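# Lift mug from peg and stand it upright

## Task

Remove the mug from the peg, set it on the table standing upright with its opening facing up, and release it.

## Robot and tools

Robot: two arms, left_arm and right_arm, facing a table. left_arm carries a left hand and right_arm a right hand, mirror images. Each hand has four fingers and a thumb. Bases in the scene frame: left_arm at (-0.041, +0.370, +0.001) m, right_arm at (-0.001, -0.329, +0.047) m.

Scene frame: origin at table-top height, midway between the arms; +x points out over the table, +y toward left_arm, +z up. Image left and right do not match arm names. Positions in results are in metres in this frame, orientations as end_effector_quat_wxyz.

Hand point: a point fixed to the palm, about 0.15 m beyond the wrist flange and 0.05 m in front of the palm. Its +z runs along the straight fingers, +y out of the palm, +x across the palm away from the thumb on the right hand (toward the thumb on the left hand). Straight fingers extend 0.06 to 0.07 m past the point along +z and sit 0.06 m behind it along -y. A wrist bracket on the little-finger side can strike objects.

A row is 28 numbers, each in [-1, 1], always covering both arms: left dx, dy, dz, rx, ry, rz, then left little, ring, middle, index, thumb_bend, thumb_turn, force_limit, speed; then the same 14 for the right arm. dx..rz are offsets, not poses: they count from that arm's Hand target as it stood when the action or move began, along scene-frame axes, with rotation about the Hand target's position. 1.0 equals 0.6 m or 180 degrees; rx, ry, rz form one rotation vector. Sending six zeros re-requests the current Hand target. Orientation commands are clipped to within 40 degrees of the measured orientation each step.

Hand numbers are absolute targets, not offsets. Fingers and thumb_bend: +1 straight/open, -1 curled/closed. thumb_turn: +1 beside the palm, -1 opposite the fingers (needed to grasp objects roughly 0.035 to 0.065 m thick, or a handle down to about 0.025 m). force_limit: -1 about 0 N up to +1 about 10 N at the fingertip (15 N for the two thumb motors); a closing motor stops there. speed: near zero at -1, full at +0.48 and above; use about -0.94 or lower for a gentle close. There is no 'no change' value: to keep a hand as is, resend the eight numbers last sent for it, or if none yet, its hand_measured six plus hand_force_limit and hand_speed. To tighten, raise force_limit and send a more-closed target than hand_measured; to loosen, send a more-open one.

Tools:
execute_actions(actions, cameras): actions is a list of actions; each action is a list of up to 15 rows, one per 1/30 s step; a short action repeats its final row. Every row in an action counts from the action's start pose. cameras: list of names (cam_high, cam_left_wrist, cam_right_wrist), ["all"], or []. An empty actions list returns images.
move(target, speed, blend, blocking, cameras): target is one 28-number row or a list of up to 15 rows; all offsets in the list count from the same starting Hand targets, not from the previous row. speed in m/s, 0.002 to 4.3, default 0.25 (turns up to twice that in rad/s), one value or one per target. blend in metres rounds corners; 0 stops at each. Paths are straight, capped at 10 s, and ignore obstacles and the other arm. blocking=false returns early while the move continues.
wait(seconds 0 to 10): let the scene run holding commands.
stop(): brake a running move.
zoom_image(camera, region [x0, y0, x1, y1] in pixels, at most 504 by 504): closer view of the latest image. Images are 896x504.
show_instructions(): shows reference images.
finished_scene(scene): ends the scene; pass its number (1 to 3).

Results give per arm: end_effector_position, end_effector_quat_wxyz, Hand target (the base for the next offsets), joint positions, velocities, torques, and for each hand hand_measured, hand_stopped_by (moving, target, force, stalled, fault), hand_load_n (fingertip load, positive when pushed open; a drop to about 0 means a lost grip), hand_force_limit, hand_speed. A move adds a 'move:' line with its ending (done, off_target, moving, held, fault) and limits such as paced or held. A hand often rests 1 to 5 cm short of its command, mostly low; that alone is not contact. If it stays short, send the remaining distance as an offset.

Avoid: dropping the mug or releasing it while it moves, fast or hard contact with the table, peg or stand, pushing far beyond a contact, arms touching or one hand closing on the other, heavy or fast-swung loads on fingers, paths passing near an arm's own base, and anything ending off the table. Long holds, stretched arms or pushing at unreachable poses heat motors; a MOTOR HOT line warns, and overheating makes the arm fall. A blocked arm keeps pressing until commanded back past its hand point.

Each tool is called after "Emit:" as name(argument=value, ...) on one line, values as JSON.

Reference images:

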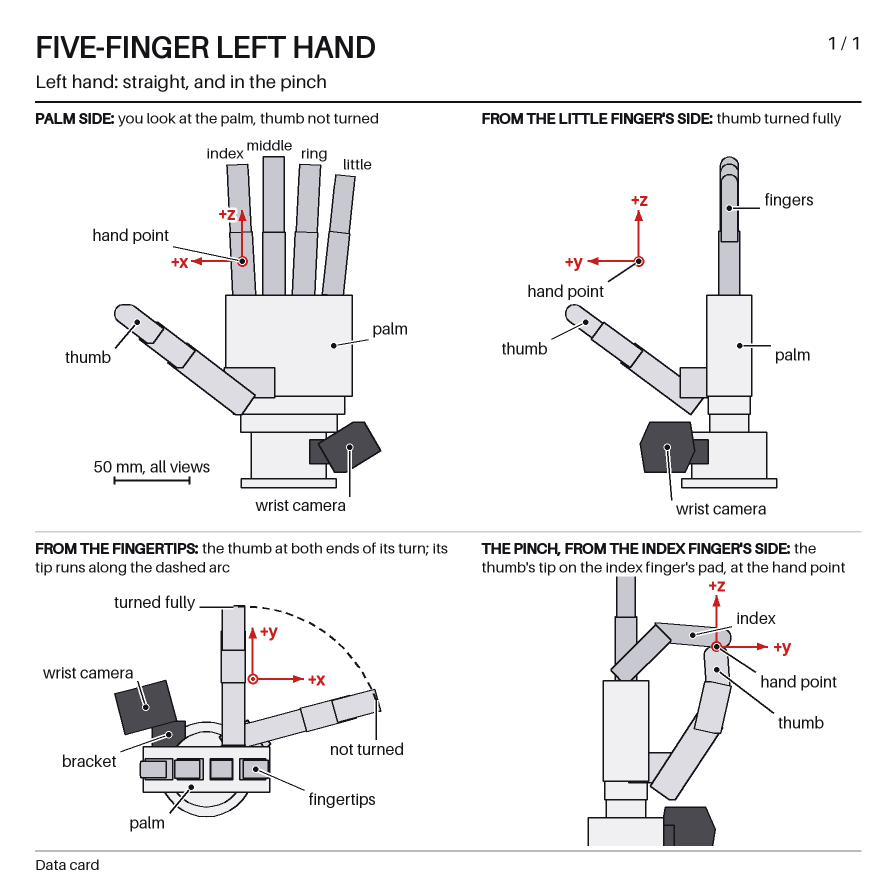

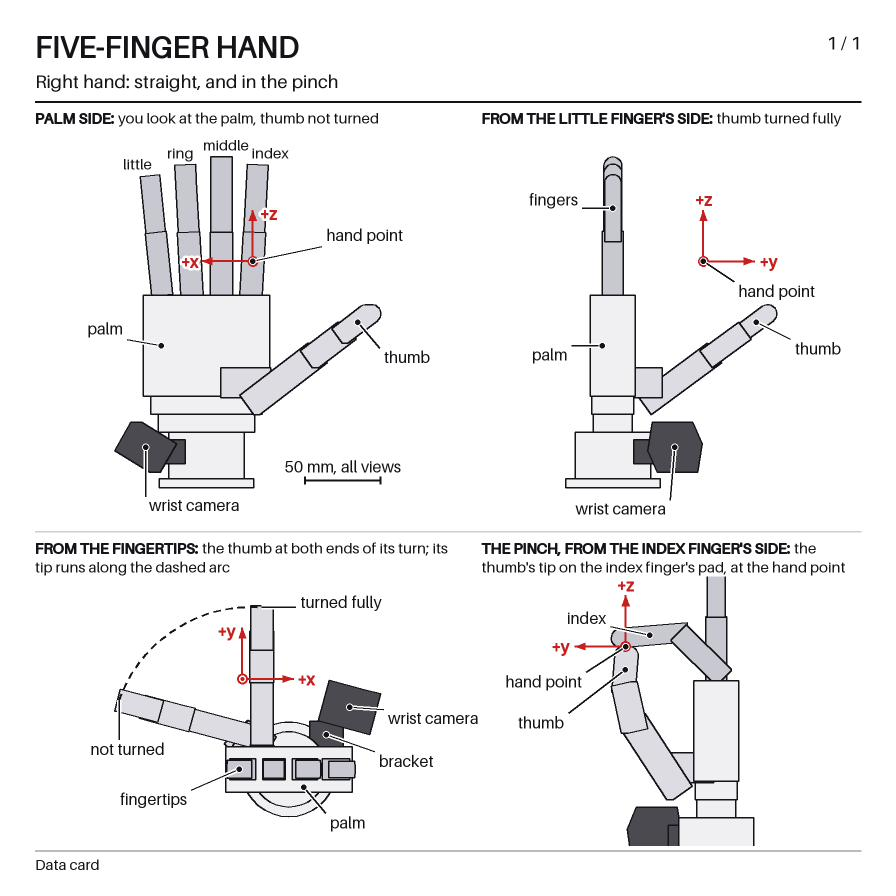

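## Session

Emit:
execute_actions(actions=[])

Emit:
zoom_image(camera="cam_high", region=[390, 30, 640, 280])

Scene clock: 0.00 s.
left_arm: end_effector_position=(+0.3289, +0.4455, +0.1997) hand_measured=(+1.000, +1.000, +1.000, +1.000, +1.000, +1.000) hand_load_n=(+0.0, +0.0, +0.0, +0.0, +0.0, +0.0) hand_stopped_by=(target, target, target, target, target, target) hand_force_limit=0.00 hand_speed=-0.80 end_effector_quat_wxyz=(-0.148, +0.772, -0.530, +0.318) | right_arm: end_effector_position=(+0.1631, -0.1063, +0.2291) hand_measured=(+1.000, +1.000, +1.000, +1.000, +1.000, +1.000) hand_load_n=(+0.0, +0.0, +0.0, +0.0, +0.0, +0.0) hand_stopped_by=(target, target, target, target, target, target) hand_force_limit=0.00 hand_speed=-0.80 end_effector_quat_wxyz=(-0.026, +0.833, +0.553, +0.009)
Joint positions: left_arm=[0.442 1.07 0.896 -0.793 0.412 -0.009] | right_arm=[1.152 1.096 0.977 -1.41 -0.034 -1.605]
Joint velocities: within noise
Joint torques (N m): no reading
Heat: left arm: hottest elbow 35 °C; right arm: hottest elbow 37 °C.
Hand target: left_arm +0.3370, +0.4497, +0.2139; -0.162, +0.766, -0.530, +0.325 | right_arm +0.1667, -0.0984, +0.2394; -0.033, +0.832, +0.553, +0.021
camera_calibration:
cam_left_wrist: T_world_to_cam=[[0.755447, 0.18198, 0.629431, -0.458035], [-0.279482, -0.779377, 0.560769, 0.32846], [0.592612, -0.599546, -0.537917, 0.289449], [0, 0, 0, 1]] pos_world=[0.266289, 0.512886, 0.259811]
cam_right_wrist: T_world_to_cam=[[0.991296, -0.130441, -0.0178232, -0.169988], [-0.105926, -0.870629, 0.4804, -0.183665], [-0.0781815, -0.474331, -0.876868, 0.272243], [0, 0, 0, 1]] pos_world=[0.170338, -0.0529444, 0.323925]

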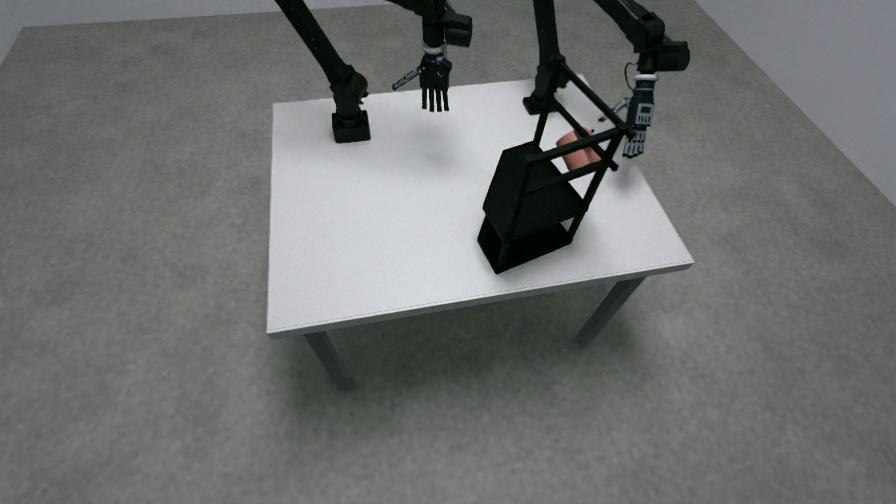

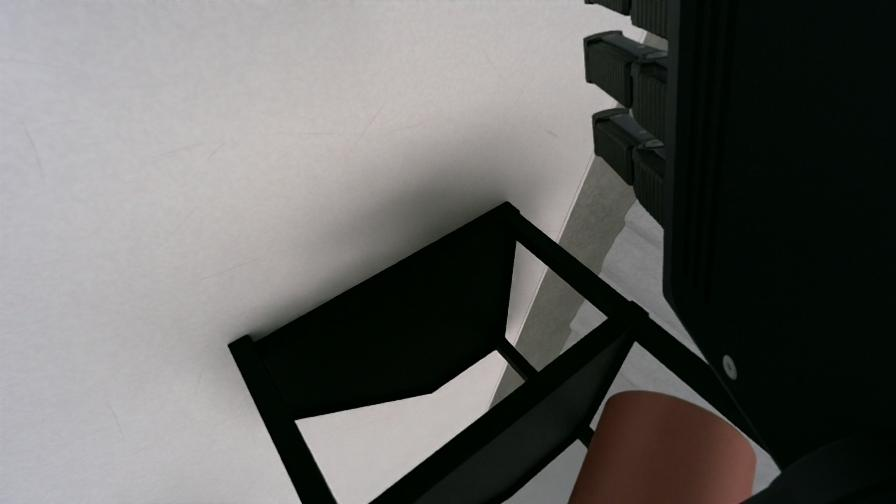

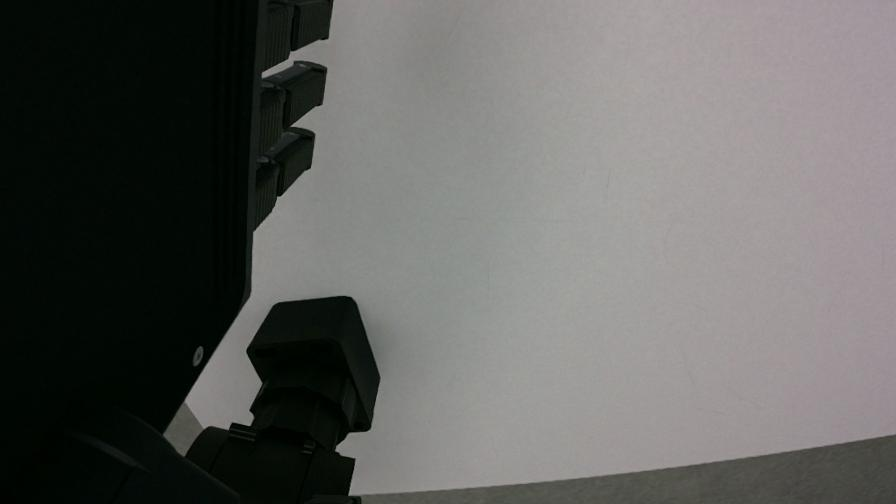

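Scaled by 2.016 from the camera's 896x504 image, which has a finer 1280x720 frame.

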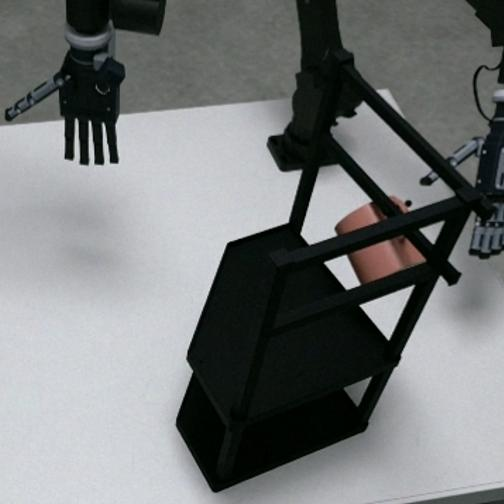

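Emit:
move(target=[[-0.0117,0.0172,0.1768,0.132,-0.267,-0.024,1,1,1,1,1,-1,0,-0.3,0,0,0,0,0,0,1,1,1,1,1,1,0,-0.8],[0.0383,0.02,0.1435,0.4437,-0.5512,-0.4574,1,1,1,1,1,-1,0,-0.3,0,0,0,0,0,0,1,1,1,1,1,1,0,-0.8],[0.1233,-0.0645,0.0185,-0.6816,0.5406,0.2285,1,1,1,1,1,-1,0,-0.3,0,0,0,0,0,0,1,1,1,1,1,1,0,-0.8]], speed=0.4, blend=0.03, cameras=["cam_left_wrist", "cam_high"])

Scene clock: 15.70 s.
left_arm: end_effector_position=(+0.4038, +0.4112, +0.2162) hand_measured=(+1.000, +1.000, +1.000, +1.000, +1.000, -1.000) hand_load_n=(+0.0, +0.0, +0.0, +0.0, +0.0, +0.0) hand_stopped_by=(target, target, target, target, target, target) hand_force_limit=0.00 hand_speed=-0.30 end_effector_quat_wxyz=(+0.708, +0.578, +0.404, -0.040) | right_arm: end_effector_position=(+0.1631, -0.1063, +0.2291) hand_measured=(+1.000, +1.000, +1.000, +1.000, +1.000, +1.000) hand_load_n=(+0.0, +0.0, +0.0, +0.0, +0.0, +0.0) hand_stopped_by=(target, target, target, target, target, target) hand_force_limit=0.00 hand_speed=-0.80 end_effector_quat_wxyz=(-0.026, +0.833, +0.553, +0.009)
Joint positions: left_arm=[0.494 1.634 0.488 1.554 1.557 2.067] | right_arm=[1.152 1.096 0.977 -1.41 -0.034 -1.605]
Joint torques (N m): left_arm=[-0.73 -5.42 7.15 1.96 -0.18 0.06] | right_arm=[0.56 -4.48 12.64 0.91 -0.09 0.05]
Heat: left arm: hottest elbow 38 °C; right arm: hottest elbow 43 °C.
Hand target: left_arm +0.4109, +0.4110, +0.2248; +0.781, +0.567, +0.256, -0.047 | right_arm +0.1667, -0.0984, +0.2394; -0.033, +0.832, +0.553, +0.021
Off the commanded pose: left_arm 0.011 m, 19 deg | right_arm 0.013 m, 2 deg.
joint sent to its limit (left arm) — joint 4 (wrist pitch), upper limit; joint 5 (wrist yaw), upper limit; joint 6 (wrist roll), upper limit. The joint targets are off in orientation, not in position.
move: off_target (left_arm, right_arm)
camera_calibration:
cam_left_wrist: T_world_to_cam=[[-0.364197, -0.224463, -0.903868, 0.43203], [0.38697, 0.846305, -0.366091, -0.423846], [0.847121, -0.483099, -0.221362, 0.0142848], [0, 0, 0, 1]] pos_world=[0.309259, 0.462579, 0.238494]
Images, in order (width x height): cam_high 896x504, cam_left_wrist 896x504.

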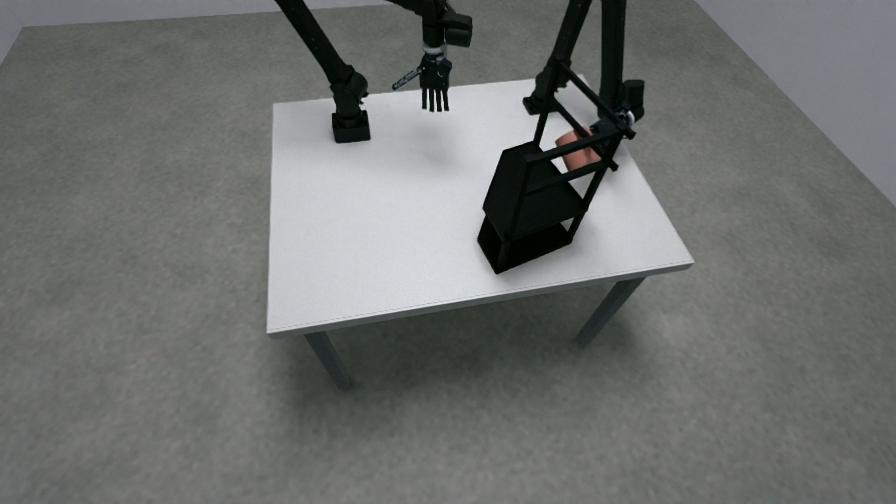

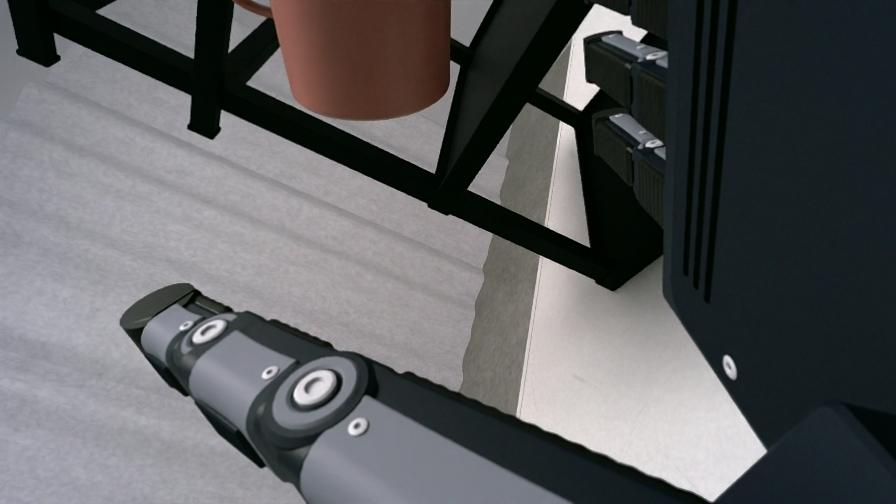

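Emit:
move(target=[0.0835,-0.1625,0.0745,0,0,0,1,1,1,1,1,-1,0,-0.3,0,0,0,0,0,0,1,1,1,1,1,1,0,-0.8], speed=0.15, cameras=["cam_left_wrist"])

Scene clock: 21.83 s.
left_arm: end_effector_position=(+0.4528, +0.3150, +0.2583) hand_measured=(+1.000, +1.000, +1.000, +1.000, +1.000, -1.000) hand_load_n=(+0.0, +0.0, +0.0, +0.0, +0.0, +0.0) hand_stopped_by=(target, target, target, target, target, target) hand_force_limit=0.00 hand_speed=-0.30 end_effector_quat_wxyz=(+0.739, +0.584, +0.329, -0.056) | right_arm: end_effector_position=(+0.1631, -0.1063, +0.2291) hand_measured=(+1.000, +1.000, +1.000, +1.000, +1.000, +1.000) hand_load_n=(+0.0, +0.0, +0.0, +0.0, +0.0, +0.0) hand_stopped_by=(target, target, target, target, target, target) hand_force_limit=0.00 hand_speed=-0.80 end_effector_quat_wxyz=(-0.026, +0.833, +0.553, +0.009)
Joint positions: left_arm=[0.205 1.65 0.59 1.554 1.359 2.068] | right_arm=[1.152 1.096 0.977 -1.41 -0.034 -1.605]
Joint torques (N m): left_arm=[-0.56 -6.24 8.46 1.99 -0.52 0.13] | right_arm=[0.62 -4.48 12.64 0.92 -0.09 0.06]
Heat: left arm: hottest elbow 38 °C; right arm: hottest elbow 45 °C.
Hand target: left_arm +0.4609, +0.3134, +0.2696; +0.781, +0.568, +0.256, -0.047 | right_arm +0.1667, -0.0984, +0.2394; -0.033, +0.832, +0.553, +0.021
Off the commanded pose: left_arm 0.014 m, 10 deg | right_arm 0.013 m, 2 deg.
joint sent to its limit (left arm) — joint 4 (wrist pitch), upper limit; joint 6 (wrist roll), upper limit. The joint targets are off in orientation, not in position.
move: off_target (left_arm, right_arm)
camera_calibration:
cam_left_wrist: T_world_to_cam=[[-0.285015, -0.230824, -0.930315, 0.439297], [0.517957, 0.779577, -0.352108, -0.387894], [0.806528, -0.58222, -0.102634, -0.0453868], [0, 0, 0, 1]] pos_world=[0.362725, 0.377369, 0.267446]
Images, in order (width x height): cam_left_wrist 896x504.

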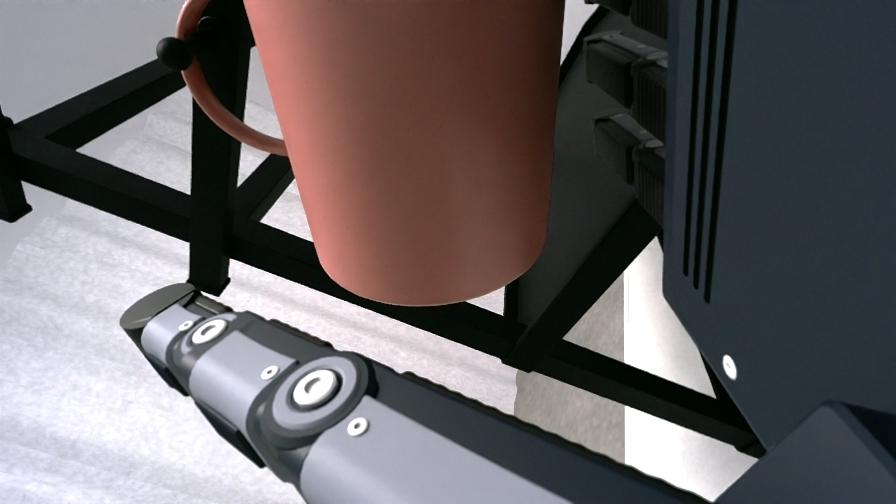

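Emit:
move(target=[0.0403,-0.0753,0.0157,0,0,0,1,1,1,1,1,-1,0,-0.3,0,0,0,0,0,0,1,1,1,1,1,1,0,-0.8], speed=0.08, cameras=["cam_left_wrist"])

Scene clock: 26.93 s.
left_arm: end_effector_position=(+0.4768, +0.2712, +0.2658) hand_measured=(+1.000, +1.000, +1.000, +1.000, +1.000, -1.000) hand_load_n=(+0.0, +0.0, +0.0, +0.0, +0.0, +0.0) hand_stopped_by=(target, target, target, target, target, target) hand_force_limit=0.00 hand_speed=-0.30 end_effector_quat_wxyz=(+0.754, +0.575, +0.309, -0.069) | right_arm: end_effector_position=(+0.1631, -0.1063, +0.2291) hand_measured=(+1.000, +1.000, +1.000, +1.000, +1.000, +1.000) hand_load_n=(+0.0, +0.0, +0.0, +0.0, +0.0, +0.0) hand_stopped_by=(target, target, target, target, target, target) hand_force_limit=0.00 hand_speed=-0.80 end_effector_quat_wxyz=(-0.026, +0.833, +0.553, +0.009)
Joint positions: left_arm=[0.083 1.699 0.654 1.554 1.262 2.068] | right_arm=[1.152 1.096 0.977 -1.41 -0.034 -1.605]
Joint torques (N m): left_arm=[-0.32 -7.53 8.87 1.94 -0.54 0.1] | right_arm=[0.56 -4.54 12.66 0.91 -0.09 0.06]
Heat: left arm: hottest elbow 39 °C; right arm: hottest elbow 46 °C.
Hand target: left_arm +0.4851, +0.2683, +0.2790; +0.781, +0.568, +0.256, -0.047 | right_arm +0.1667, -0.0984, +0.2394; -0.033, +0.832, +0.553, +0.021
Off the commanded pose: left_arm 0.016 m, 7 deg | right_arm 0.013 m, 2 deg.
joint sent to its limit (left arm) — joint 4 (wrist pitch), upper limit; joint 6 (wrist roll), upper limit. The joint targets are off in orientation, not in position.
move: off_target (left_arm, right_arm)
camera_calibration:
cam_left_wrist: T_world_to_cam=[[-0.272598, -0.260695, -0.926136, 0.444199], [0.553941, 0.744516, -0.372618, -0.365684], [0.786663, -0.6146, -0.0585437, -0.0829631], [0, 0, 0, 1]] pos_world=[0.388919, 0.337069, 0.270271]
Images, in order (width x height): cam_left_wrist 896x504.

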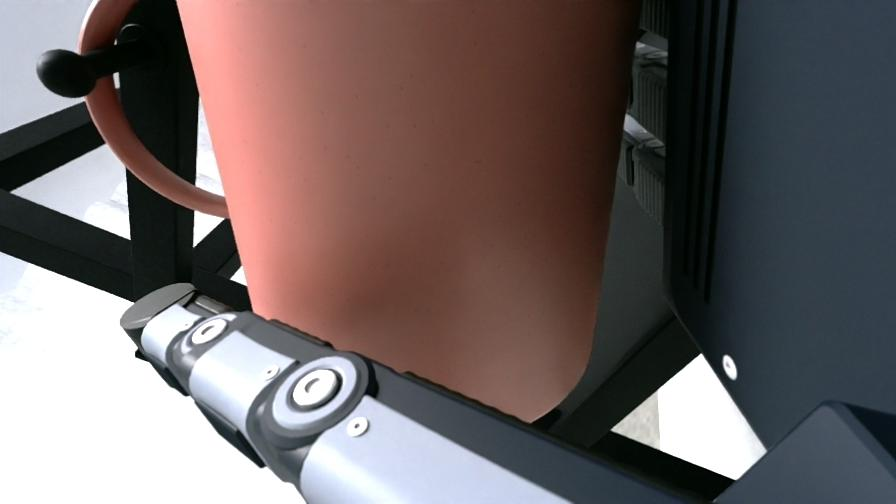

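Emit:
move(target=[0,0,0,0,0,0,-0.2,-0.2,-0.2,-0.2,0.86,-1,-0.3,-0.94,0,0,0,0,0,0,1,1,1,1,1,1,0,-0.8], speed=0.06, cameras=["cam_left_wrist"])

Scene clock: 32.80 s.
left_arm: end_effector_position=(+0.4766, +0.2691, +0.2641) hand_measured=(+0.590, +0.584, +0.512, +0.454, +0.864, -1.000) hand_load_n=(+0.5, +2.0, +3.0, +3.5, +15.0, +3.5) hand_stopped_by=(force, force, force, force, target, target) hand_force_limit=-0.30 hand_speed=-0.94 end_effector_quat_wxyz=(+0.754, +0.577, +0.307, -0.070) | right_arm: end_effector_position=(+0.1631, -0.1063, +0.2291) hand_measured=(+1.000, +1.000, +1.000, +1.000, +1.000, +1.000) hand_load_n=(+0.0, +0.0, +0.0, +0.0, +0.0, +0.0) hand_stopped_by=(target, target, target, target, target, target) hand_force_limit=0.00 hand_speed=-0.80 end_effector_quat_wxyz=(-0.026, +0.833, +0.553, +0.009)
Joint positions: left_arm=[0.08 1.703 0.654 1.554 1.263 2.075] | right_arm=[1.152 1.096 0.977 -1.41 -0.034 -1.605]
Joint torques (N m): left_arm=[-0.26 -7.59 8.87 1.98 -0.61 0.04] | right_arm=[0.56 -4.42 12.66 0.92 -0.08 0.05]
Heat: left arm: hottest elbow 39 °C; right arm: hottest elbow 47 °C.
Hand target: left_arm +0.4852, +0.2683, +0.2789; +0.781, +0.567, +0.256, -0.047 | right_arm +0.1667, -0.0984, +0.2394; -0.033, +0.832, +0.553, +0.021
Off the commanded pose: left_arm 0.017 m, 7 deg | right_arm 0.013 m, 2 deg.
joint sent to its limit (left arm) — joint 4 (wrist pitch), upper limit; joint 6 (wrist roll), upper limit. The joint targets are off in orientation, not in position.
move: off_target (left_arm, right_arm)
camera_calibration:
cam_left_wrist: T_world_to_cam=[[-0.271804, -0.256841, -0.927446, 0.440923], [0.557769, 0.743306, -0.36931, -0.366994], [0.78423, -0.61768, -0.0587758, -0.0822016], [0, 0, 0, 1]] pos_world=[0.389007, 0.335262, 0.268566]
Images, in order (width x height): cam_left_wrist 896x504.

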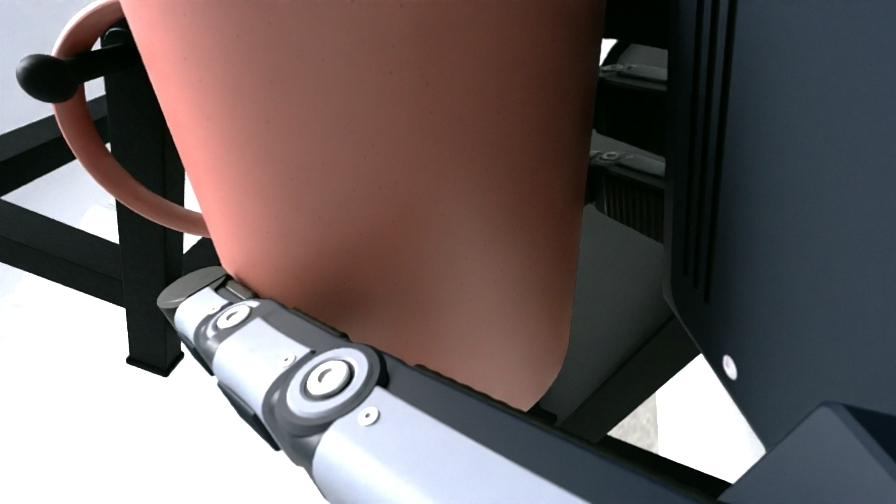

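Emit:
move(target=[[0,0,0.045,0,0,0,-0.2,-0.2,-0.2,-0.2,0.878,-1,-0.3,-0.94,0,0,0,0,0,0,1,1,1,1,1,1,0,-0.8],[-0.016,0.065,0.05,0,0,0,-0.2,-0.2,-0.2,-0.2,0.878,-1,-0.3,-0.94,0,0,0,0,0,0,1,1,1,1,1,1,0,-0.8]], speed=0.05, blend=0.01, cameras=["cam_left_wrist"])

Scene clock: 37.37 s.
left_arm: end_effector_position=(+0.4719, +0.3012, +0.2778) hand_measured=(+0.590, +0.584, +0.512, +0.454, +0.882, -1.000) hand_load_n=(+0.5, +1.0, +1.5, +3.0, +8.0, +4.0) hand_stopped_by=(force, force, force, force, force, target) hand_force_limit=-0.30 hand_speed=-0.94 end_effector_quat_wxyz=(+0.749, +0.578, +0.317, -0.061) | right_arm: end_effector_position=(+0.1631, -0.1063, +0.2291) hand_measured=(+1.000, +1.000, +1.000, +1.000, +1.000, +1.000) hand_load_n=(+0.0, +0.0, +0.0, +0.0, +0.0, +0.0) hand_stopped_by=(target, target, target, target, target, target) hand_force_limit=0.00 hand_speed=-0.80 end_effector_quat_wxyz=(-0.026, +0.833, +0.553, +0.009)
Joint positions: left_arm=[0.159 1.658 0.654 1.554 1.32 2.024] | right_arm=[1.152 1.096 0.977 -1.41 -0.034 -1.605]
Joint torques (N m): left_arm=[1.08 -9.64 9.1 1.81 -0.53 -0.01] | right_arm=[0.56 -4.48 12.66 0.92 -0.09 0.06]
Heat: left arm: hottest elbow 40 °C; right arm: hottest elbow 48 °C.
Hand target: left_arm +0.4756, +0.3074, +0.3089; +0.781, +0.567, +0.256, -0.047 | right_arm +0.1667, -0.0984, +0.2394; -0.033, +0.832, +0.553, +0.021
Off the commanded pose: left_arm 0.032 m, 8 deg | right_arm 0.013 m, 2 deg.
joint sent to its limit (left arm) — joint 4 (wrist pitch), upper limit. The joint targets are off in orientation, not in position.
move: off_target (left_arm, right_arm)
camera_calibration:
cam_left_wrist: T_world_to_cam=[[-0.272106, -0.249337, -0.929403, 0.458992], [0.537741, 0.76156, -0.361746, -0.381258], [0.797993, -0.598212, -0.0731467, -0.0662353], [0, 0, 0, 1]] pos_world=[0.382768, 0.365172, 0.283824]
Images, in order (width x height): cam_left_wrist 896x504.

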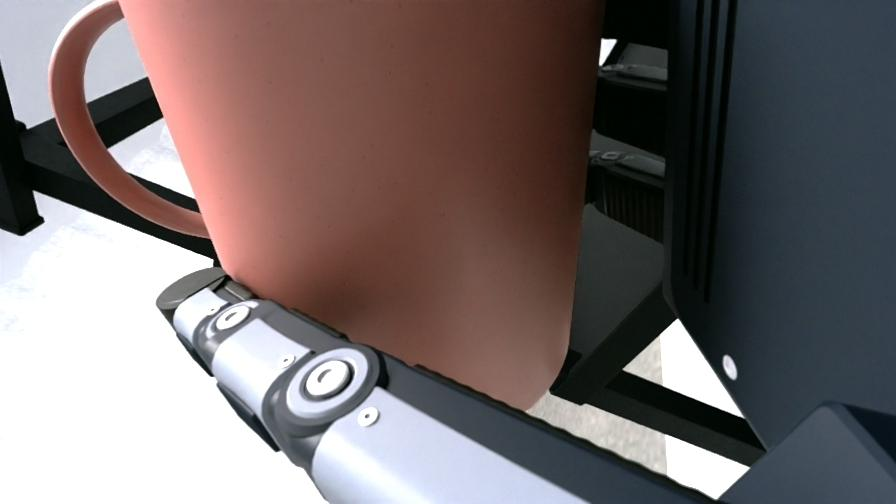

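Emit:
move(target=[[-0.016,0.065,0,0,0,0,-0.2,-0.2,-0.2,-0.2,0.878,-1,-0.3,-0.94,0,0,0,0,0,0,1,1,1,1,1,1,0,-0.8],[-0.0643,0.1043,-0.18,-0.146,0.3724,0.047,-0.2,-0.2,-0.2,-0.2,0.878,-1,-0.3,-0.94,0,0,0,0,0,0,1,1,1,1,1,1,0,-0.8],[-0.0643,0.1043,-0.38,-0.146,0.3724,0.047,-0.2,-0.2,-0.2,-0.2,0.878,-1,-0.3,-0.94,0,0,0,0,0,0,1,1,1,1,1,1,0,-0.8]], speed=[0.08,0.2,0.12], blend=0.02, cameras=["cam_left_wrist", "cam_high"])

Emit:
zoom_image(camera="cam_high", region=[540, 120, 660, 240])

Scene clock: 48.97 s.
left_arm: end_effector_position=(+0.4319, +0.3639, +0.0685) hand_measured=(+0.590, +0.584, +0.512, +0.454, +0.882, -1.000) hand_load_n=(+0.0, +0.5, +1.5, +2.5, +8.5, +4.0) hand_stopped_by=(force, force, force, force, force, target) hand_force_limit=-0.30 hand_speed=-0.94 end_effector_quat_wxyz=(+0.597, +0.234, +0.675, -0.364) | right_arm: end_effector_position=(+0.1631, -0.1063, +0.2291) hand_measured=(+1.000, +1.000, +1.000, +1.000, +1.000, +1.000) hand_load_n=(+0.0, +0.0, +0.0, +0.0, +0.0, +0.0) hand_stopped_by=(target, target, target, target, target, target) hand_force_limit=0.00 hand_speed=-0.80 end_effector_quat_wxyz=(-0.026, +0.833, +0.553, +0.009)
Joint positions: left_arm=[0.296 1.764 0.441 1.262 1.223 1.414] | right_arm=[1.152 1.096 0.977 -1.41 -0.034 -1.605]
Joint torques (N m): left_arm=[0.85 -6.95 3.79 3.51 0.2 0.08] | right_arm=[0.44 -4.48 12.67 0.92 -0.09 0.05]
Heat: left arm: hottest elbow 40 °C; right arm: hottest elbow 50 °C.
Hand target: left_arm +0.4370, +0.3699, +0.0809; +0.615, +0.247, +0.663, -0.349 | right_arm +0.1667, -0.0984, +0.2394; -0.033, +0.832, +0.553, +0.021
Off the commanded pose: left_arm 0.015 m, 3 deg | right_arm 0.013 m, 2 deg.
move: off_target (left_arm, right_arm)
camera_calibration:
cam_left_wrist: T_world_to_cam=[[-0.775007, -0.631879, -0.00965668, 0.562605], [-0.332723, 0.420985, -0.84384, 0.0496457], [0.53727, -0.650769, -0.536508, 0.151358], [0, 0, 0, 1]] pos_world=[0.371221, 0.433098, 0.128531]
Images, in order (width x height): cam_high 896x504, cam_left_wrist 896x504.

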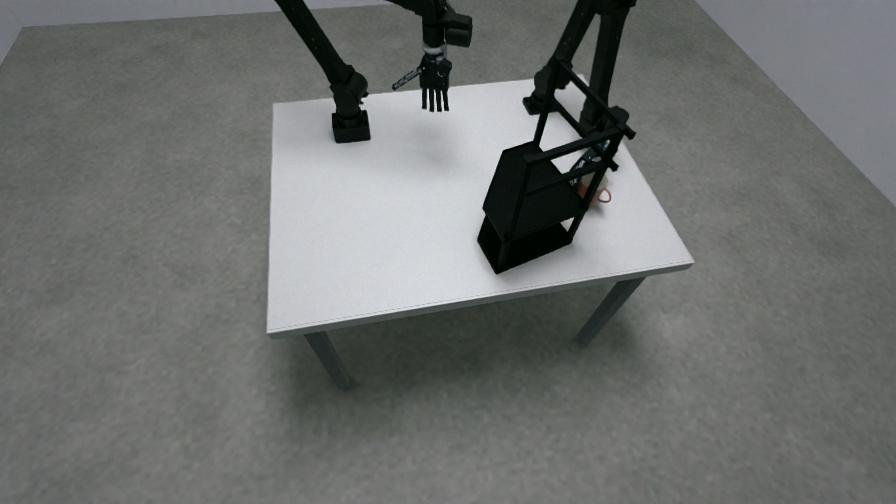

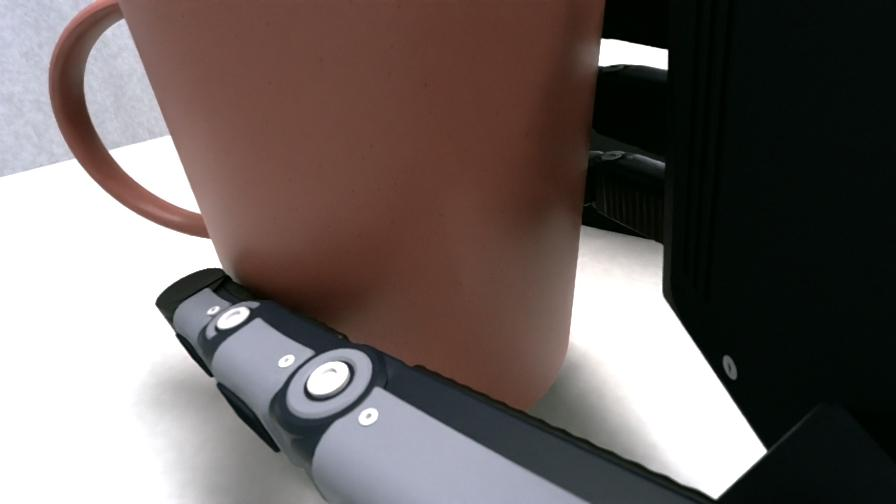

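Scaled by 4.200 from the camera's 896x504 image, which has a finer 1280x720 frame.

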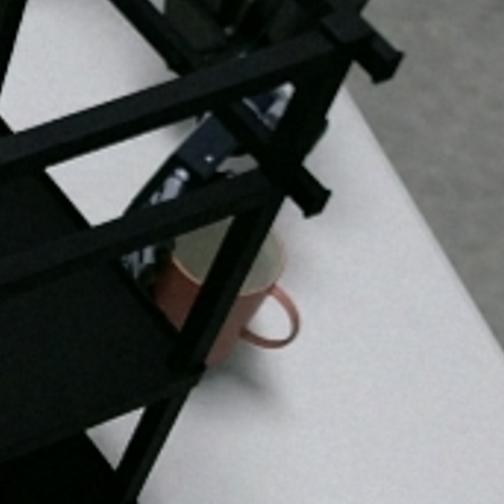

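Emit:
move(target=[0,0,-0.035,0.0092,-0.0153,0,-0.2,-0.2,-0.2,-0.2,0.878,-1,-0.3,-0.94,0,0,0,0,0,0,1,1,1,1,1,1,0,-0.8], speed=0.06, cameras=["cam_left_wrist"])

Scene clock: 55.43 s.
left_arm: end_effector_position=(+0.4311, +0.3639, +0.0479) hand_measured=(+0.590, +0.584, +0.512, +0.454, +0.882, -1.000) hand_load_n=(+0.5, +0.5, +1.5, +2.0, +8.5, +4.0) hand_stopped_by=(force, force, force, force, force, target) hand_force_limit=-0.30 hand_speed=-0.94 end_effector_quat_wxyz=(+0.609, +0.248, +0.666, -0.352) | right_arm: end_effector_position=(+0.1631, -0.1063, +0.2291) hand_measured=(+1.000, +1.000, +1.000, +1.000, +1.000, +1.000) hand_load_n=(+0.0, +0.0, +0.0, +0.0, +0.0, +0.0) hand_stopped_by=(target, target, target, target, target, target) hand_force_limit=0.00 hand_speed=-0.80 end_effector_quat_wxyz=(-0.026, +0.833, +0.553, +0.009)
Joint positions: left_arm=[0.296 1.88 0.441 1.405 1.223 1.435] | right_arm=[1.152 1.096 0.977 -1.41 -0.034 -1.605]
Joint torques (N m): left_arm=[0.91 -7.59 2.88 3.36 0.12 0.15] | right_arm=[0.56 -4.54 12.64 0.91 -0.09 0.05]
Heat: left arm: hottest elbow 40 °C; right arm: hottest elbow 51 °C.
Hand target: left_arm +0.4370, +0.3699, +0.0600; +0.627, +0.264, +0.653, -0.334 | right_arm +0.1667, -0.0984, +0.2394; -0.033, +0.832, +0.553, +0.021
Off the commanded pose: left_arm 0.015 m, 4 deg | right_arm 0.013 m, 2 deg.
move: off_target (left_arm, right_arm)
camera_calibration:
cam_left_wrist: T_world_to_cam=[[-0.773853, -0.630873, -0.0561206, 0.563117], [-0.297289, 0.440043, -0.847338, 0.00993364], [0.559258, -0.639031, -0.52808, 0.126612], [0, 0, 0, 1]] pos_world=[0.367914, 0.431793, 0.106881]
Images, in order (width x height): cam_left_wrist 896x504.

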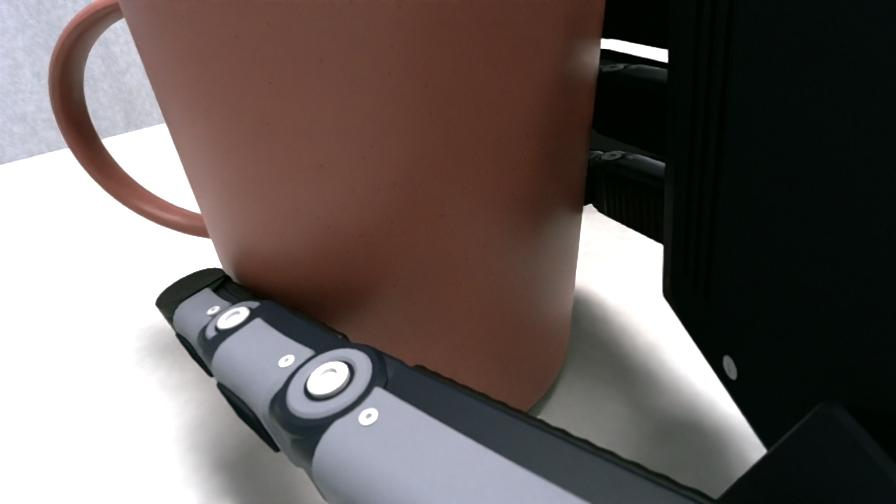

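Emit:
move(target=[0,0,-0.013,0,0,0,-0.2,-0.2,-0.2,-0.2,0.878,-1,-0.3,-0.94,0,0,0,0,0,0,1,1,1,1,1,1,0,-0.8], speed=0.03, cameras=["cam_left_wrist"])

Scene clock: 58.93 s.
left_arm: end_effector_position=(+0.4309, +0.3638, +0.0461) hand_measured=(+0.590, +0.584, +0.512, +0.454, +0.882, -1.000) hand_load_n=(+0.5, +1.0, +1.5, +2.0, +8.5, +3.0) hand_stopped_by=(force, force, force, force, force, target) hand_force_limit=-0.30 hand_speed=-0.94 end_effector_quat_wxyz=(+0.614, +0.254, +0.662, -0.347) | right_arm: end_effector_position=(+0.1631, -0.1063, +0.2291) hand_measured=(+1.000, +1.000, +1.000, +1.000, +1.000, +1.000) hand_load_n=(+0.0, +0.0, +0.0, +0.0, +0.0, +0.0) hand_stopped_by=(target, target, target, target, target, target) hand_force_limit=0.00 hand_speed=-0.80 end_effector_quat_wxyz=(-0.026, +0.833, +0.553, +0.009)
Joint positions: left_arm=[0.296 1.906 0.441 1.452 1.223 1.435] | right_arm=[1.152 1.096 0.977 -1.41 -0.034 -1.605]
Joint torques (N m): left_arm=[1.44 -6.83 3.06 2.55 0.11 0.1] | right_arm=[0.56 -4.54 12.66 0.92 -0.09 0.06]
Heat: left arm: hottest elbow 39 °C; right arm: hottest elbow 51 °C.
Hand target: left_arm +0.4370, +0.3699, +0.0522; +0.627, +0.264, +0.653, -0.334 | right_arm +0.1667, -0.0984, +0.2394; -0.033, +0.832, +0.553, +0.021
Off the commanded pose: left_arm 0.011 m, 3 deg | right_arm 0.013 m, 2 deg.
move: off_target (left_arm, right_arm)
camera_calibration:
cam_left_wrist: T_world_to_cam=[[-0.772756, -0.630114, -0.0761937, 0.563002], [-0.280143, 0.446329, -0.849888, -0.00122726], [0.569534, -0.635411, -0.521425, 0.119589], [0, 0, 0, 1]] pos_world=[0.36661, 0.431291, 0.104211]
Images, in order (width x height): cam_left_wrist 896x504.

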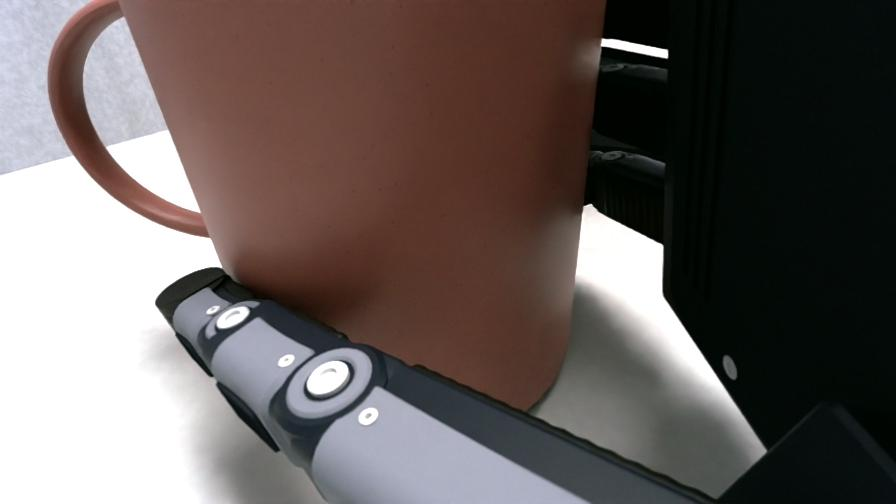

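Emit:
move(target=[0,0,-0.013,0,0,0,-0.2,-0.2,-0.2,-0.2,0.878,-1,-0.3,-0.94,0,0,0,0,0,0,1,1,1,1,1,1,0,-0.8], speed=0.03, cameras=["cam_left_wrist"])

Scene clock: 60.77 s.
left_arm: end_effector_position=(+0.4303, +0.3637, +0.0436) hand_measured=(+0.590, +0.584, +0.510, +0.454, +0.882, -1.000) hand_load_n=(+0.0, +0.0, +0.5, +3.5, +6.5, +2.0) hand_stopped_by=(force, force, force, force, force, target) hand_force_limit=-0.30 hand_speed=-0.94 end_effector_quat_wxyz=(+0.619, +0.259, +0.657, -0.343) | right_arm: end_effector_position=(+0.1631, -0.1063, +0.2291) hand_measured=(+1.000, +1.000, +1.000, +1.000, +1.000, +1.000) hand_load_n=(+0.0, +0.0, +0.0, +0.0, +0.0, +0.0) hand_stopped_by=(target, target, target, target, target, target) hand_force_limit=0.00 hand_speed=-0.80 end_effector_quat_wxyz=(-0.026, +0.833, +0.553, +0.009)
Joint positions: left_arm=[0.296 1.931 0.441 1.494 1.225 1.436] | right_arm=[1.152 1.096 0.977 -1.41 -0.034 -1.605]
Joint torques (N m): left_arm=[1.32 -6.3 3.25 2.11 -0.01 0.09] | right_arm=[0.56 -4.48 12.66 0.92 -0.09 0.05]
Heat: left arm: hottest elbow 39 °C; right arm: hottest elbow 52 °C.
Hand target: left_arm +0.4370, +0.3699, +0.0443; +0.627, +0.264, +0.653, -0.334 | right_arm +0.1667, -0.0984, +0.2394; -0.033, +0.832, +0.553, +0.021
Off the commanded pose: left_arm 0.009 m, 2 deg | right_arm 0.013 m, 2 deg.
move: off_target (right_arm)
camera_calibration:
cam_left_wrist: T_world_to_cam=[[-0.772061, -0.628651, -0.0933805, 0.562127], [-0.265138, 0.452125, -0.851637, -0.0119077], [0.577602, -0.632756, -0.515747, 0.11398], [0, 0, 0, 1]] pos_world=[0.365004, 0.430887, 0.101136]
Images, in order (width x height): cam_left_wrist 896x504.

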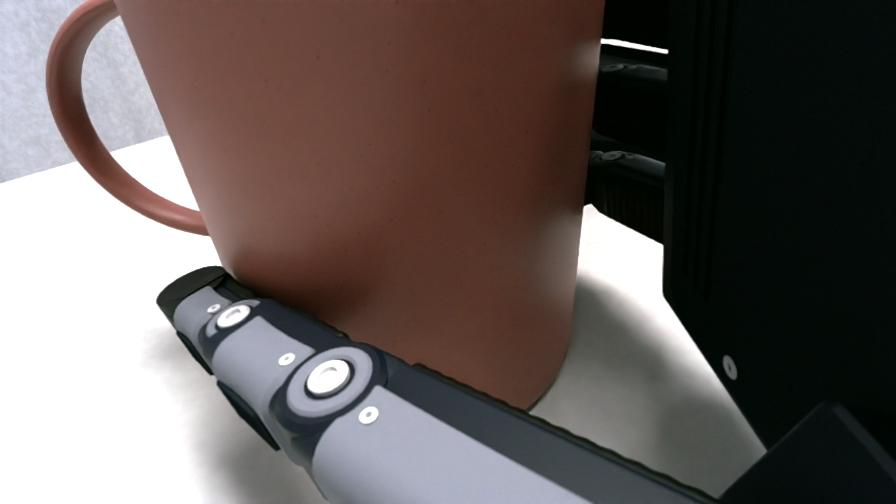

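Emit:
move(target=[0,0,-0.010,0,0.011,0,-0.2,-0.2,-0.2,-0.2,0.878,-1,-0.3,-0.94,0,0,0,0,0,0,1,1,1,1,1,1,0,-0.8], speed=0.03, cameras=["cam_left_wrist"])

Scene clock: 63.87 s.
left_arm: end_effector_position=(+0.4311, +0.3644, +0.0419) hand_measured=(+0.590, +0.584, +0.510, +0.454, +0.882, -1.000) hand_load_n=(+0.0, -0.5, +0.0, +3.5, +5.0, -1.5) hand_stopped_by=(force, force, force, force, force, target) hand_force_limit=-0.30 hand_speed=-0.94 end_effector_quat_wxyz=(+0.618, +0.265, +0.658, -0.338) | right_arm: end_effector_position=(+0.1631, -0.1063, +0.2291) hand_measured=(+1.000, +1.000, +1.000, +1.000, +1.000, +1.000) hand_load_n=(+0.0, +0.0, +0.0, +0.0, +0.0, +0.0) hand_stopped_by=(target, target, target, target, target, target) hand_force_limit=0.00 hand_speed=-0.80 end_effector_quat_wxyz=(-0.026, +0.833, +0.553, +0.009)
Joint positions: left_arm=[0.296 1.925 0.443 1.459 1.226 1.475] | right_arm=[1.152 1.096 0.977 -1.41 -0.034 -1.605]
Joint torques (N m): left_arm=[0.32 -7.41 3.29 0.62 -0.06 0.04] | right_arm=[0.62 -4.48 12.66 0.92 -0.09 0.06]
Heat: left arm: hottest elbow 39 °C; right arm: hottest elbow 52 °C.
Hand target: left_arm +0.4371, +0.3700, +0.0385; +0.615, +0.258, +0.664, -0.338 | right_arm +0.1667, -0.0984, +0.2394; -0.033, +0.832, +0.553, +0.021
Off the commanded pose: left_arm 0.009 m, 1 deg | right_arm 0.013 m, 2 deg.
move: off_target (right_arm)
camera_calibration:
cam_left_wrist: T_world_to_cam=[[-0.772421, -0.626134, -0.106407, 0.562865], [-0.260921, 0.465595, -0.84566, -0.0204002], [0.579039, -0.625442, -0.523007, 0.110088], [0, 0, 0, 1]] pos_world=[0.365701, 0.430781, 0.100218]
Images, in order (width x height): cam_left_wrist 896x504.

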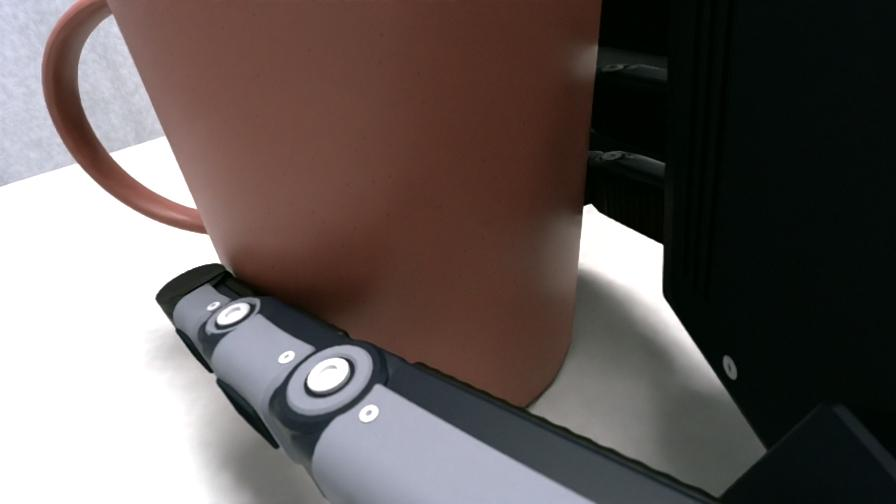

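Emit:
move(target=[0,0,0.002,0.008,0.012,0,-0.2,-0.2,-0.2,-0.2,0.878,-1,-0.3,-0.94,0,0,0,0,0,0,1,1,1,1,1,1,0,-0.8], speed=0.03, cameras=["cam_left_wrist", "cam_high"])

Scene clock: 66.53 s.
left_arm: end_effector_position=(+0.4315, +0.3657, +0.0422) hand_measured=(+0.590, +0.584, +0.510, +0.454, +0.882, -1.000) hand_load_n=(+0.0, +0.0, +0.0, +4.5, +4.0, +0.0) hand_stopped_by=(force, force, force, force, force, target) hand_force_limit=-0.30 hand_speed=-0.94 end_effector_quat_wxyz=(+0.601, +0.264, +0.674, -0.338) | right_arm: end_effector_position=(+0.1631, -0.1063, +0.2291) hand_measured=(+1.000, +1.000, +1.000, +1.000, +1.000, +1.000) hand_load_n=(+0.0, +0.0, +0.0, +0.0, +0.0, +0.0) hand_stopped_by=(target, target, target, target, target, target) hand_force_limit=0.00 hand_speed=-0.80 end_effector_quat_wxyz=(-0.026, +0.833, +0.553, +0.009)
Joint positions: left_arm=[0.296 1.845 0.443 1.255 1.226 1.57] | right_arm=[1.152 1.096 0.977 -1.41 -0.034 -1.605]
Joint torques (N m): left_arm=[0.44 -6.36 3.64 0.73 -0.29 0.06] | right_arm=[0.56 -4.48 12.64 0.92 -0.09 0.06]
Heat: left arm: hottest elbow 39 °C; right arm: hottest elbow 52 °C.
Hand target: left_arm +0.4370, +0.3699, +0.0395; +0.599, +0.259, +0.679, -0.335 | right_arm +0.1667, -0.0984, +0.2394; -0.033, +0.832, +0.553, +0.021
Off the commanded pose: left_arm 0.008 m, 1 deg | right_arm 0.013 m, 2 deg.
move: off_target (right_arm)
camera_calibration:
cam_left_wrist: T_world_to_cam=[[-0.777991, -0.622534, -0.0847374, 0.564138], [-0.295706, 0.481827, -0.824864, -0.0124504], [0.554335, -0.61668, -0.558944, 0.119801], [0, 0, 0, 1]] pos_world=[0.368803, 0.431073, 0.104496]
Images, in order (width x height): cam_high 896x504, cam_left_wrist 896x504.

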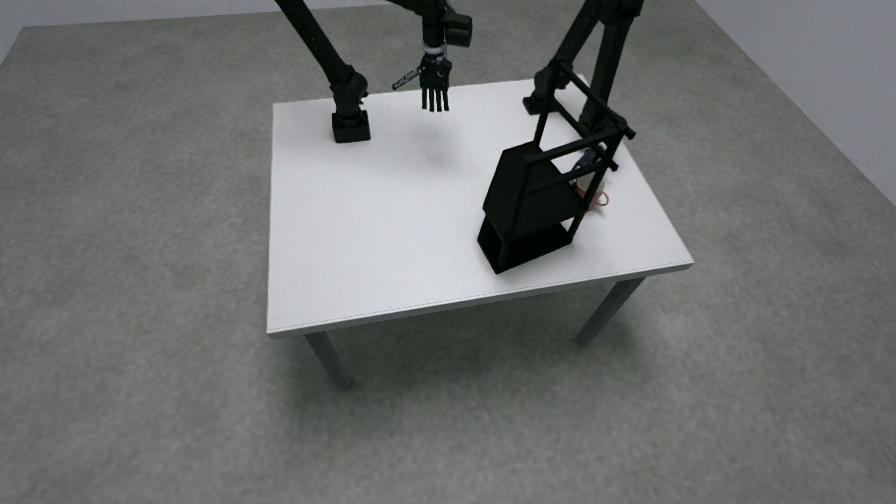

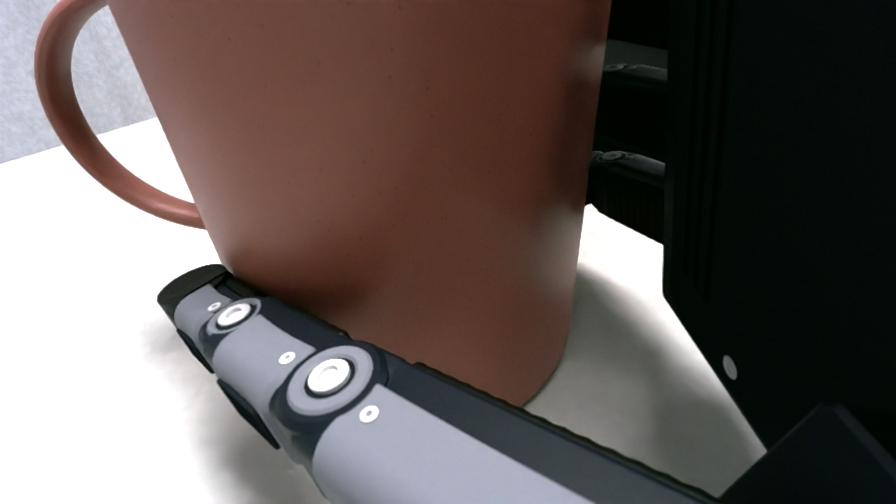

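Emit:
move(target=[0,0,0.006,0,0,0,1,1,1,1,1,-1,0.0,-0.8,0,0,0,0,0,0,1,1,1,1,1,1,0,-0.8], speed=0.03, cameras=["cam_left_wrist"])

Scene clock: 68.67 s.
left_arm: end_effector_position=(+0.4307, +0.3666, +0.0364) hand_measured=(+1.000, +1.000, +1.000, +1.000, +1.000, -1.000) hand_load_n=(+0.0, +0.0, +0.0, +0.0, +0.0, +0.0) hand_stopped_by=(target, target, target, target, target, target) hand_force_limit=0.00 hand_speed=-0.80 end_effector_quat_wxyz=(+0.594, +0.254, +0.683, -0.342) | right_arm: end_effector_position=(+0.1631, -0.1063, +0.2291) hand_measured=(+1.000, +1.000, +1.000, +1.000, +1.000, +1.000) hand_load_n=(+0.0, +0.0, +0.0, +0.0, +0.0, +0.0) hand_stopped_by=(target, target, target, target, target, target) hand_force_limit=0.00 hand_speed=-0.80 end_effector_quat_wxyz=(-0.026, +0.833, +0.553, +0.009)
Joint positions: left_arm=[0.296 1.844 0.443 1.224 1.217 1.571] | right_arm=[1.152 1.096 0.977 -1.41 -0.034 -1.605]
Joint torques (N m): left_arm=[0.85 -8 3.66 1.16 0.12 0.08] | right_arm=[0.56 -4.48 12.66 0.91 -0.09 0.06]
Heat: left arm: hottest elbow 39 °C; right arm: hottest elbow 53 °C.
Hand target: left_arm +0.4370, +0.3699, +0.0431; +0.599, +0.259, +0.679, -0.335 | right_arm +0.1667, -0.0984, +0.2394; -0.033, +0.832, +0.553, +0.021
Off the commanded pose: left_arm 0.010 m, 1 deg | right_arm 0.013 m, 2 deg.
move: off_target (right_arm)
camera_calibration:
cam_left_wrist: T_world_to_cam=[[-0.774401, -0.630105, -0.0571908, 0.563919], [-0.32355, 0.472074, -0.820037, -0.0024762], [0.543708, -0.616534, -0.569445, 0.122451], [0, 0, 0, 1]] pos_world=[0.369321, 0.431993, 0.0999496]
Images, in order (width x height): cam_left_wrist 896x504.

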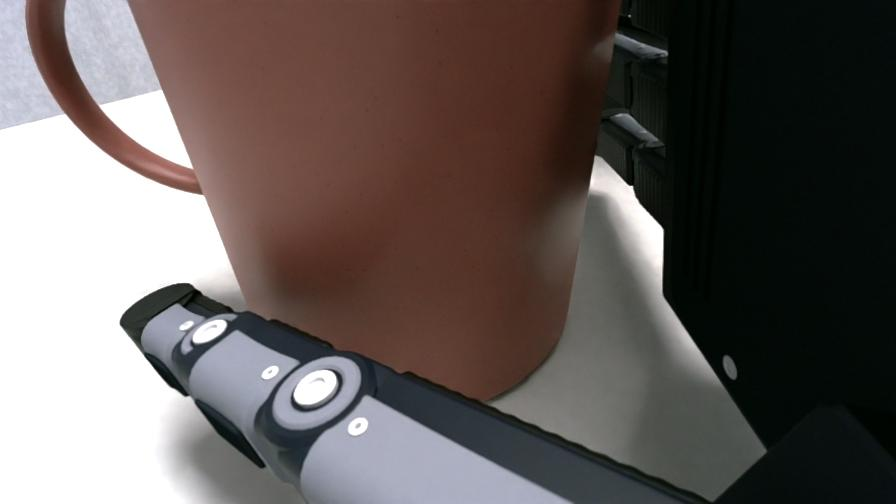

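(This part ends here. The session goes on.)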